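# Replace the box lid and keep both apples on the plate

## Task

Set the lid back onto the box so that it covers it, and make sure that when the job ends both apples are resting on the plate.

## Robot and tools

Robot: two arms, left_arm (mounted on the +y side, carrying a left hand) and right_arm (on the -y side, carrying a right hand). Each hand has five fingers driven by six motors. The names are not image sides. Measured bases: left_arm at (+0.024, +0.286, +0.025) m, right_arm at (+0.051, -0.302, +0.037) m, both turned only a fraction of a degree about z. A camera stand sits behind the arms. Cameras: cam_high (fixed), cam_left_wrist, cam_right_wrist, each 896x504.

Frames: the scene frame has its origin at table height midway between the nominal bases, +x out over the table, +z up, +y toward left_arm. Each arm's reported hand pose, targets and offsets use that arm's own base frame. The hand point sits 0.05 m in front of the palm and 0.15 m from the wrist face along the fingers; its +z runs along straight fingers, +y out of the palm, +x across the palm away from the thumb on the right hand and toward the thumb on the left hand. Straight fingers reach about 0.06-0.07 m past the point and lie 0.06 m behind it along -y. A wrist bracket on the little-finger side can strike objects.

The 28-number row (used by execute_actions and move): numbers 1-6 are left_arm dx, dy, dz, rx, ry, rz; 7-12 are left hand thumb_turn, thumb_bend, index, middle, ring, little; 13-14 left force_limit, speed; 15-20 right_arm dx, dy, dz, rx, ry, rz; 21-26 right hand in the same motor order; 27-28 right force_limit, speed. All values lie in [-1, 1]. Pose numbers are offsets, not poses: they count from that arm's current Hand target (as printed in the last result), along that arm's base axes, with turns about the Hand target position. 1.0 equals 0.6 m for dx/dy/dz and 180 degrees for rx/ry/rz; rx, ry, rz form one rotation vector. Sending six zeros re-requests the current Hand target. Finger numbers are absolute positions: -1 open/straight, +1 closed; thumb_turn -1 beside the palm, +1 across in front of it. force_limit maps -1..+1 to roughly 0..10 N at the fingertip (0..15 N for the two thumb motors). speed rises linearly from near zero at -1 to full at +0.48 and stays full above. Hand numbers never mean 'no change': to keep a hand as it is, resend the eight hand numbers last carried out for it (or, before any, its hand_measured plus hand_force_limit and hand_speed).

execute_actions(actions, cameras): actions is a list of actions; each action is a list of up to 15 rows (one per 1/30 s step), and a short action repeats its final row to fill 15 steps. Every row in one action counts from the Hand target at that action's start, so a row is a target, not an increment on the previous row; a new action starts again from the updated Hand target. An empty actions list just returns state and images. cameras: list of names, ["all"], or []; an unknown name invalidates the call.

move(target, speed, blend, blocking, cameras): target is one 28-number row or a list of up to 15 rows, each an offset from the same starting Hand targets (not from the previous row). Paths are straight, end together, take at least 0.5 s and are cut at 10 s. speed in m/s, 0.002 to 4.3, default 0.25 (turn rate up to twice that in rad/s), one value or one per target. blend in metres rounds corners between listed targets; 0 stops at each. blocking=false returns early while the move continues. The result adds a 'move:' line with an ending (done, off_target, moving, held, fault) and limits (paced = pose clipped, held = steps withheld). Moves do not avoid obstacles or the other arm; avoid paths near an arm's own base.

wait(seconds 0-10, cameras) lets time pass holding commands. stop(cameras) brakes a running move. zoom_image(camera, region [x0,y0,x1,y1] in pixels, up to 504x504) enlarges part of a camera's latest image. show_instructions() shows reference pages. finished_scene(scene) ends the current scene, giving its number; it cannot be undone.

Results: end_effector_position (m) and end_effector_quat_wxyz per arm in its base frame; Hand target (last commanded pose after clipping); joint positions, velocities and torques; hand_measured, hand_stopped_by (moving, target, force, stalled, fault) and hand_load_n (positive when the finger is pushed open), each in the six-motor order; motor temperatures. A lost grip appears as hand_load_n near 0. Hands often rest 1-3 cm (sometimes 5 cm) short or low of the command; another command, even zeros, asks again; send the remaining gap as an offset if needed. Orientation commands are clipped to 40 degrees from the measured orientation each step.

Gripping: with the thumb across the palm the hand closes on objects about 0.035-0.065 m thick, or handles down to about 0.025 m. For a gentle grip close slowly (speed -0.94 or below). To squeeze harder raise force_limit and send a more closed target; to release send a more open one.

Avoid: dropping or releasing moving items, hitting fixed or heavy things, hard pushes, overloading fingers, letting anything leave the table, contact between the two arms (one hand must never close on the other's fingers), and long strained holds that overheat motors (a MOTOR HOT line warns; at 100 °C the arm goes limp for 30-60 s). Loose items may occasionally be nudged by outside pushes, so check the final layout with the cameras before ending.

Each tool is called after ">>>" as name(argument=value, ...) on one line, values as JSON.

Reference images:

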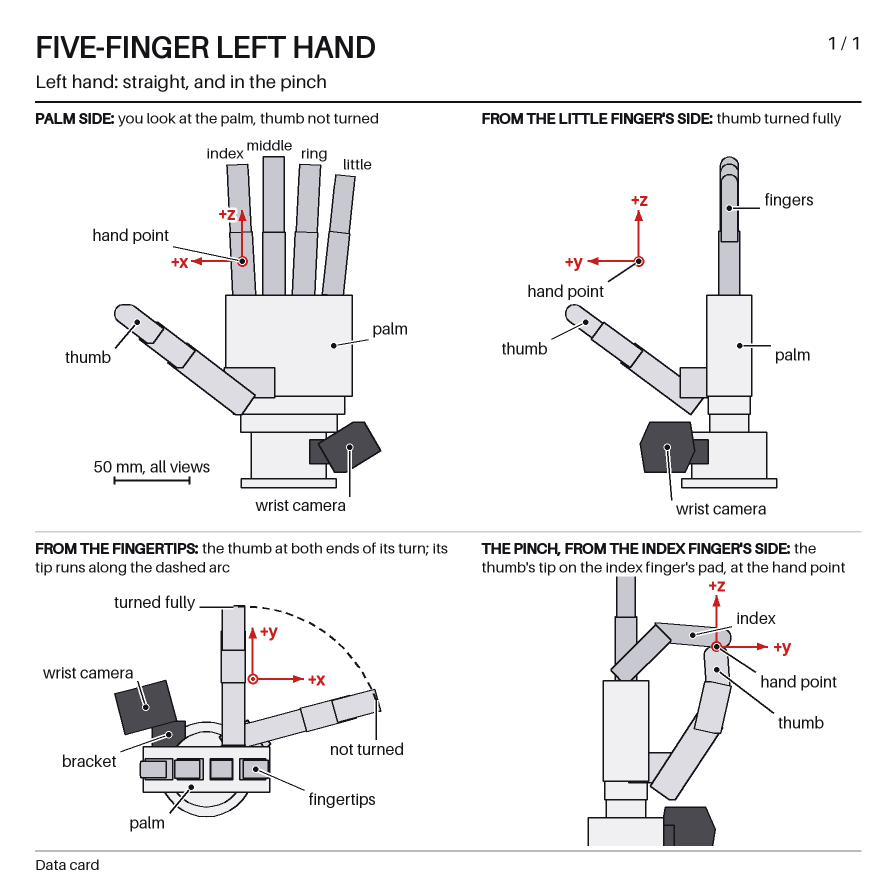

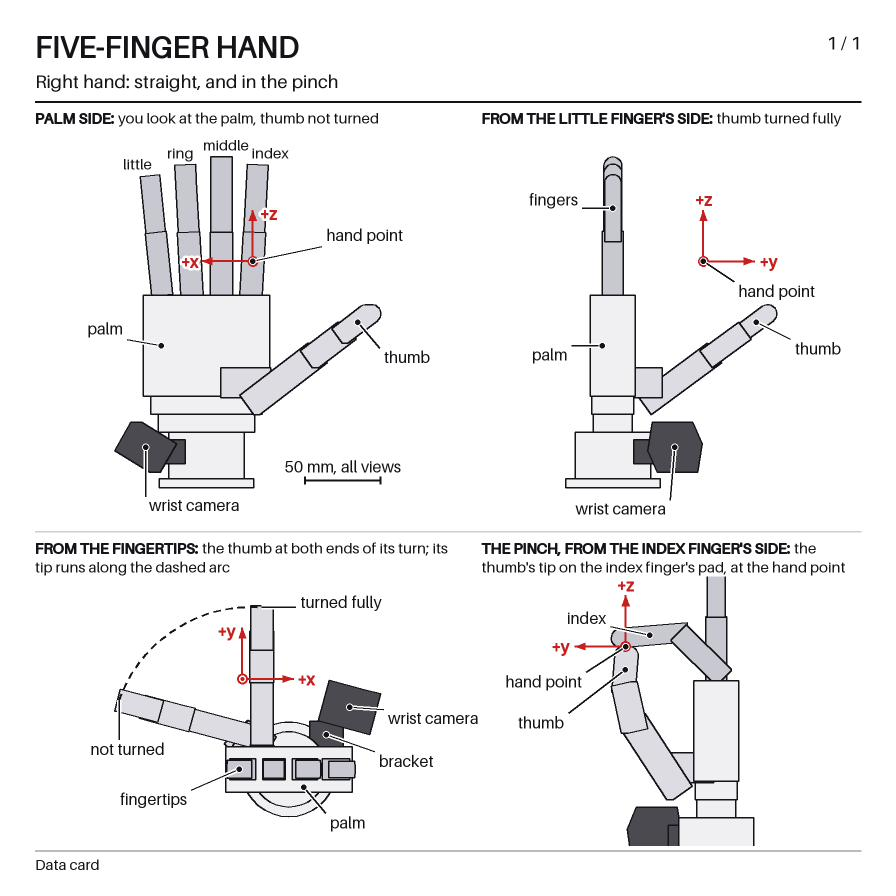

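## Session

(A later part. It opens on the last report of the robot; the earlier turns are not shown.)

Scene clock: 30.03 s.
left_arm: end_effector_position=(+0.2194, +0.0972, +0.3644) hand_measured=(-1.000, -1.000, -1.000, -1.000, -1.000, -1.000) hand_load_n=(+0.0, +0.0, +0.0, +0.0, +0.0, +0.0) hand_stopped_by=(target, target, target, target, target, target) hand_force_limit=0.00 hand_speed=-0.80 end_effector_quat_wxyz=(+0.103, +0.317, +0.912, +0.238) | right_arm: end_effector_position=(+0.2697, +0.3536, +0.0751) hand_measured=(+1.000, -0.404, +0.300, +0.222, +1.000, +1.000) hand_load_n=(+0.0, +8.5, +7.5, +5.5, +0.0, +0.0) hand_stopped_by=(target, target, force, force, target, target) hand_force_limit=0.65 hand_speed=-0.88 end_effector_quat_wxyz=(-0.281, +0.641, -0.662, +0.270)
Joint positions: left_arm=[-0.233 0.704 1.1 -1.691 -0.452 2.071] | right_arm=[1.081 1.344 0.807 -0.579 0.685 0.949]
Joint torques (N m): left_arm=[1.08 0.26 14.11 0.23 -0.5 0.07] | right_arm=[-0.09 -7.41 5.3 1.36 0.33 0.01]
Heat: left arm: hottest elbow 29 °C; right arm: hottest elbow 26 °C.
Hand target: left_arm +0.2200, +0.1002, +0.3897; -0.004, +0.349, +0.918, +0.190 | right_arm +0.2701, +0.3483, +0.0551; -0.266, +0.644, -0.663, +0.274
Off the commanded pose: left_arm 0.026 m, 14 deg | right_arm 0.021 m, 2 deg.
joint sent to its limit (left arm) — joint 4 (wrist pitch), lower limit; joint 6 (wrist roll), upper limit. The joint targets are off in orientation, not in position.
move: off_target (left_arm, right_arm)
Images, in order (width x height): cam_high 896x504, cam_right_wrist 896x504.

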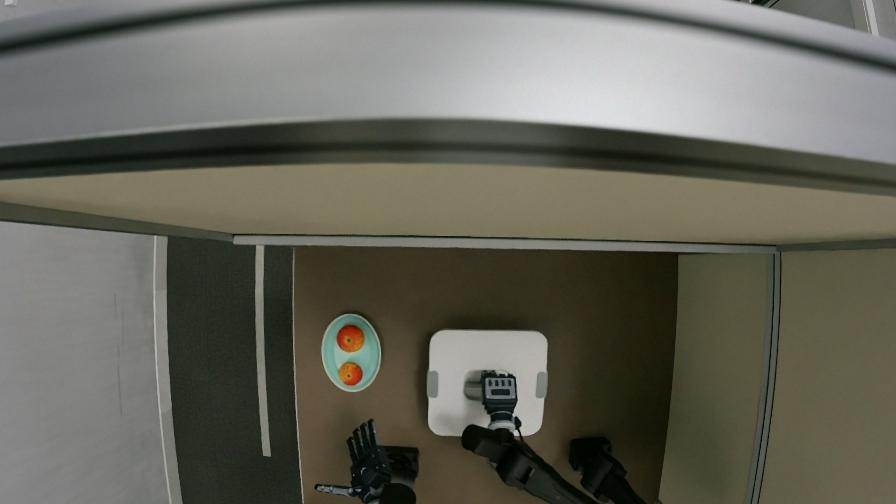

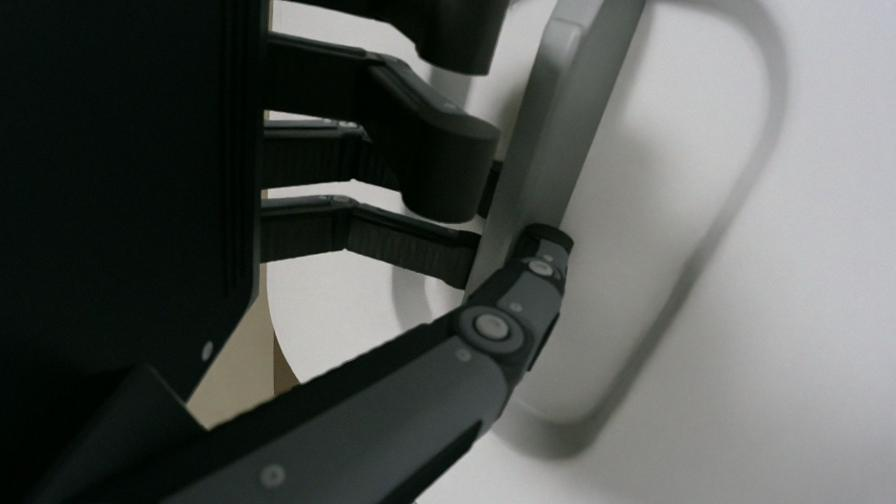

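>>> move(target=[[0, 0, 0, 0, 0, 0, -1, -1, -1, -1, -1, -1, 0, -0.8, -0.0007, 0.0088, 0.0325, 0, 0, 0, 1, -0.4, 0.6, 0.6, 1, 1, 0.65, -0.88], [0, 0, 0, 0, 0, 0, -1, -1, -1, -1, -1, -1, 0, -0.8, -0.0007, 0.0088, 0.0325, 0, 0, 0, 1, -0.55, 0.1, 0.1, 1, 1, 0.4, -0.7]], speed=0.05, cameras=["cam_high", "cam_right_wrist"])

>>> zoom_image(camera="cam_high", region=[410, 310, 610, 480])

Scene clock: 33.37 s.
left_arm: end_effector_position=(+0.2194, +0.0972, +0.3644) hand_measured=(-1.000, -1.000, -1.000, -1.000, -1.000, -1.000) hand_load_n=(+0.0, +0.0, +0.0, +0.0, +0.0, +0.0) hand_stopped_by=(target, target, target, target, target, target) hand_force_limit=0.00 hand_speed=-0.80 end_effector_quat_wxyz=(+0.103, +0.317, +0.912, +0.238) | right_arm: end_effector_position=(+0.2671, +0.3499, +0.0745) hand_measured=(+1.000, -0.550, +0.100, +0.102, +1.000, +1.000) hand_load_n=(+0.0, +0.0, +0.5, -5.0, +0.0, +0.0) hand_stopped_by=(target, target, target, target, target, target) hand_force_limit=0.40 hand_speed=-0.70 end_effector_quat_wxyz=(-0.272, +0.642, -0.663, +0.273)
Joint positions: left_arm=[-0.233 0.704 1.1 -1.691 -0.452 2.071] | right_arm=[1.082 1.343 0.811 -0.609 0.686 0.958]
Joint torques (N m): left_arm=[1.14 0.32 14.11 0.25 -0.5 0.07] | right_arm=[0.32 -8.76 7.98 0.12 0.42 -0.03]
Heat: left arm: hottest elbow 30 °C; right arm: hottest elbow 26 °C.
Hand target: left_arm +0.2200, +0.1002, +0.3897; -0.004, +0.349, +0.918, +0.190 | right_arm +0.2699, +0.3536, +0.0747; -0.266, +0.644, -0.663, +0.274
Off the commanded pose: left_arm 0.026 m, 14 deg | right_arm 0.004 m, 1 deg.
joint sent to its limit (left arm) — joint 4 (wrist pitch), lower limit; joint 6 (wrist roll), upper limit. The joint targets are off in orientation, not in position.
move: off_target (left_arm)
Images, in order (width x height): cam_high 896x504, cam_right_wrist 896x504.

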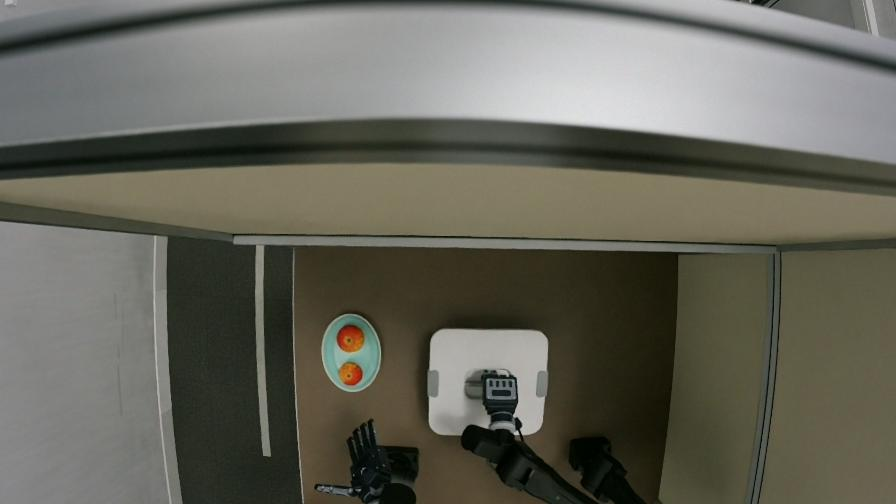

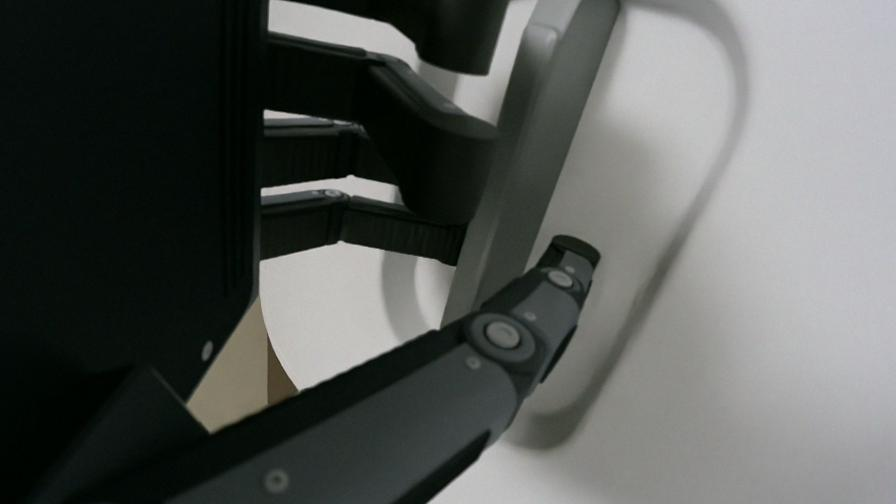

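Scaled by 2.520.

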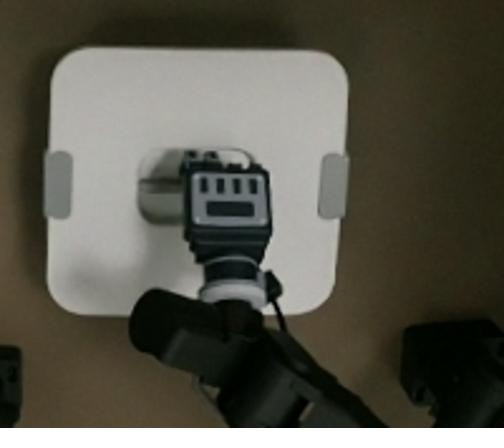

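>>> move(target=[[0, 0, 0, 0, 0, 0, -1, -1, -1, -1, -1, -1, 0, -0.8, 0.02, 0.003, 0.25, 0, 0, 0, 1, -0.55, 0.1, 0.1, 1, 1, 0.4, -0.7], [0, 0, 0, 0, 0, 0, -1, -1, -1, -1, -1, -1, 0, -0.8, 0.05, -0.555, 0.342, 0.0255, 0.193, 0.0557, 1, -0.55, 0.1, 0.1, 1, 1, 0.4, -0.7]], speed=[0.12, 0.3], blend=[0.03, 0], cameras=["cam_high", "cam_right_wrist"])

>>> zoom_image(camera="cam_high", region=[410, 310, 610, 480])

Scene clock: 37.33 s.
left_arm: end_effector_position=(+0.2194, +0.0972, +0.3644) hand_measured=(-1.000, -1.000, -1.000, -1.000, -1.000, -1.000) hand_load_n=(+0.0, +0.0, +0.0, +0.0, +0.0, +0.0) hand_stopped_by=(target, target, target, target, target, target) hand_force_limit=0.00 hand_speed=-0.80 end_effector_quat_wxyz=(+0.103, +0.317, +0.912, +0.238) | right_arm: end_effector_position=(+0.2874, +0.0238, +0.2630) hand_measured=(+1.000, -0.550, +0.100, +0.102, +1.000, +1.000) hand_load_n=(+0.0, +0.0, +0.0, +0.0, +0.0, +0.0) hand_stopped_by=(target, target, target, target, target, target) hand_force_limit=0.40 hand_speed=-0.70 end_effector_quat_wxyz=(-0.093, +0.738, -0.668, +0.006)
Joint positions: left_arm=[-0.233 0.704 1.1 -1.691 -0.452 2.071] | right_arm=[-0.08 1.166 1.237 -1.518 -0.14 -0.171]
Joint torques (N m): left_arm=[1.08 0.32 14.12 0.24 -0.5 0.07] | right_arm=[0.5 -6.83 10.93 -0.24 -0.12 -0.11]
Heat: left arm: hottest elbow 30 °C; right arm: hottest elbow 27 °C.
Hand target: left_arm +0.2200, +0.1002, +0.3897; -0.004, +0.349, +0.918, +0.190 | right_arm +0.2999, +0.0206, +0.2799; -0.104, +0.740, -0.664, +0.019
Off the commanded pose: left_arm 0.026 m, 14 deg | right_arm 0.021 m, 2 deg.
joint sent to its limit (left arm) — joint 4 (wrist pitch), lower limit; joint 6 (wrist roll), upper limit. The joint targets are off in orientation, not in position.
move: off_target (left_arm, right_arm)
Images, in order (width x height): cam_high 896x504, cam_right_wrist 896x504.

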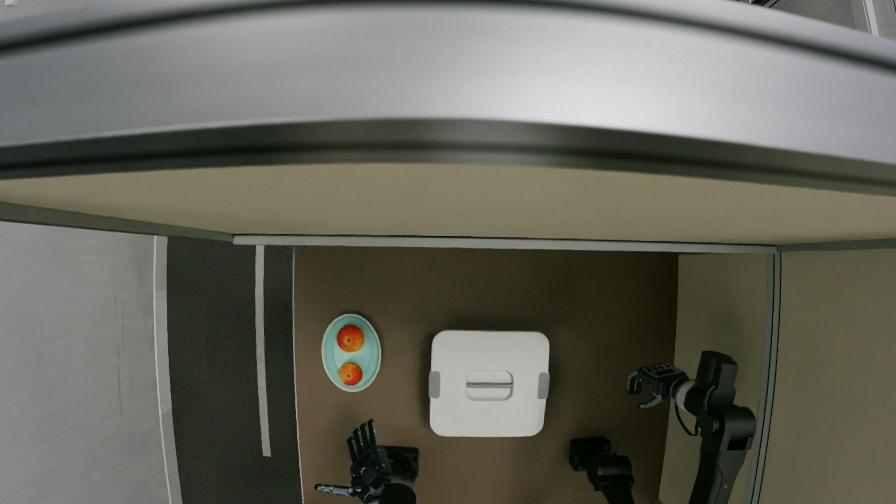

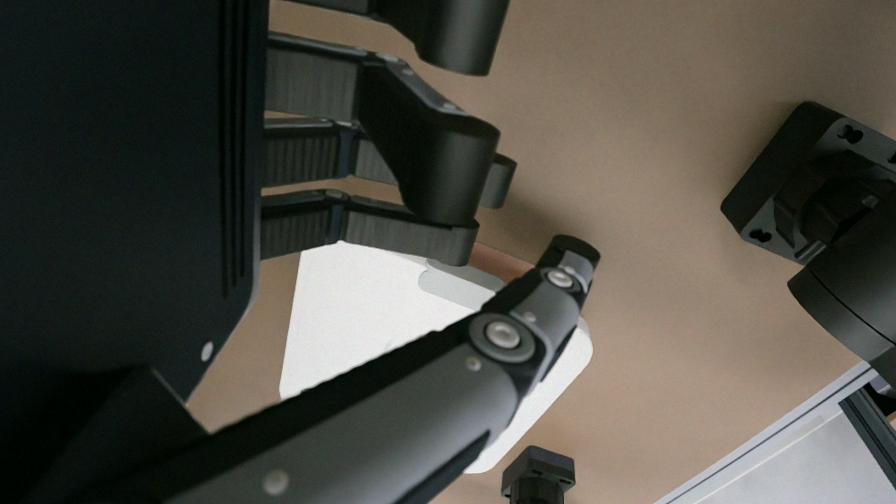

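Scaled by 2.520.

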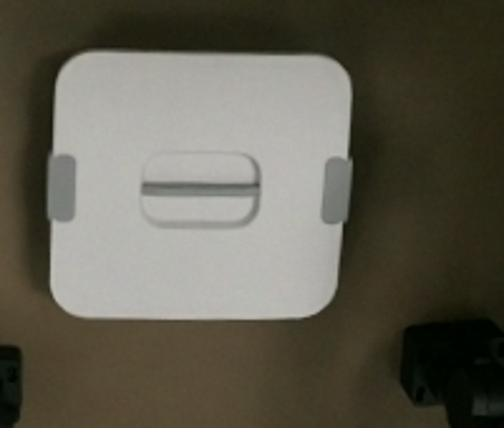

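>>> execute_actions(actions=[[[0,0,0,0,0,0,-1,-1,-1,-1,-1,-1,0,-0.8, 0,0,0,0,0,0,-1,-1,-1,-1,-1,-1,0.4,-0.2]]], cameras=["cam_high", "cam_right_wrist"])

>>> zoom_image(camera="cam_right_wrist", region=[260, 210, 640, 500])

Scene clock: 39.20 s.
left_arm: end_effector_position=(+0.2194, +0.0972, +0.3644) hand_measured=(-1.000, -1.000, -1.000, -1.000, -1.000, -1.000) hand_load_n=(+0.0, +0.0, +0.0, +0.0, +0.0, +0.0) hand_stopped_by=(target, target, target, target, target, target) hand_force_limit=0.00 hand_speed=-0.80 end_effector_quat_wxyz=(+0.103, +0.317, +0.912, +0.238) | right_arm: end_effector_position=(+0.2872, +0.0238, +0.2630) hand_measured=(-1.000, -1.000, -1.000, -1.000, -1.000, -1.000) hand_load_n=(-0.5, +0.0, +0.0, +0.0, +0.0, +0.0) hand_stopped_by=(target, target, target, target, target, target) hand_force_limit=0.40 hand_speed=-0.20 end_effector_quat_wxyz=(-0.093, +0.739, -0.667, +0.006)
Joint positions: left_arm=[-0.233 0.704 1.1 -1.691 -0.452 2.071] | right_arm=[-0.08 1.166 1.237 -1.518 -0.141 -0.173]
Joint torques (N m): left_arm=[1.14 0.32 14.12 0.24 -0.5 0.07] | right_arm=[0.38 -7 10.99 -0.16 -0.13 -0.09]
Heat: left arm: hottest elbow 31 °C; right arm: hottest elbow 28 °C.
Hand target: left_arm +0.2200, +0.1002, +0.3897; -0.004, +0.349, +0.918, +0.190 | right_arm +0.2999, +0.0206, +0.2799; -0.104, +0.740, -0.664, +0.019
Off the commanded pose: left_arm 0.026 m, 14 deg | right_arm 0.021 m, 2 deg.
joint sent to its limit (left arm) — joint 4 (wrist pitch), lower limit; joint 6 (wrist roll), upper limit. The joint targets are off in orientation, not in position.
Images, in order (width x height): cam_high 896x504, cam_right_wrist 896x504.

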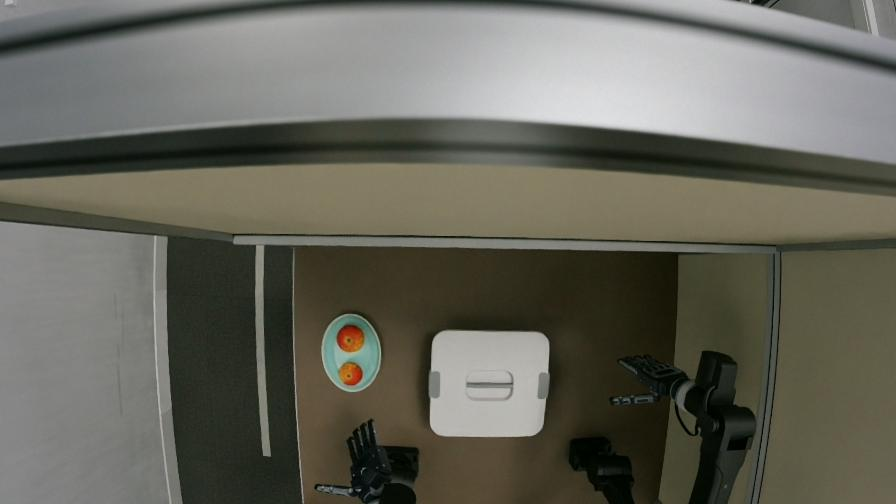

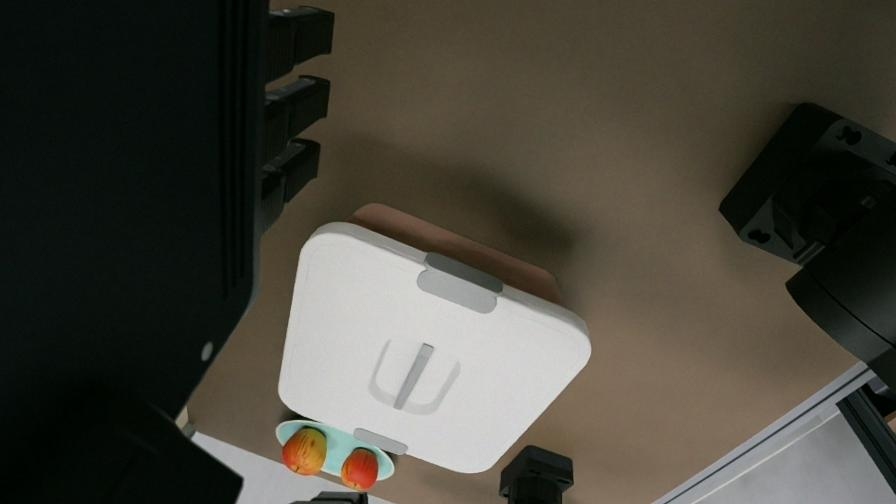

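Scaled by 1.326.

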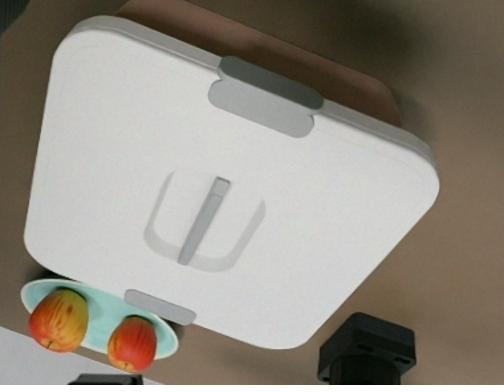

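>>> finished_scene(scene=3)

The scene is finished: the task was done.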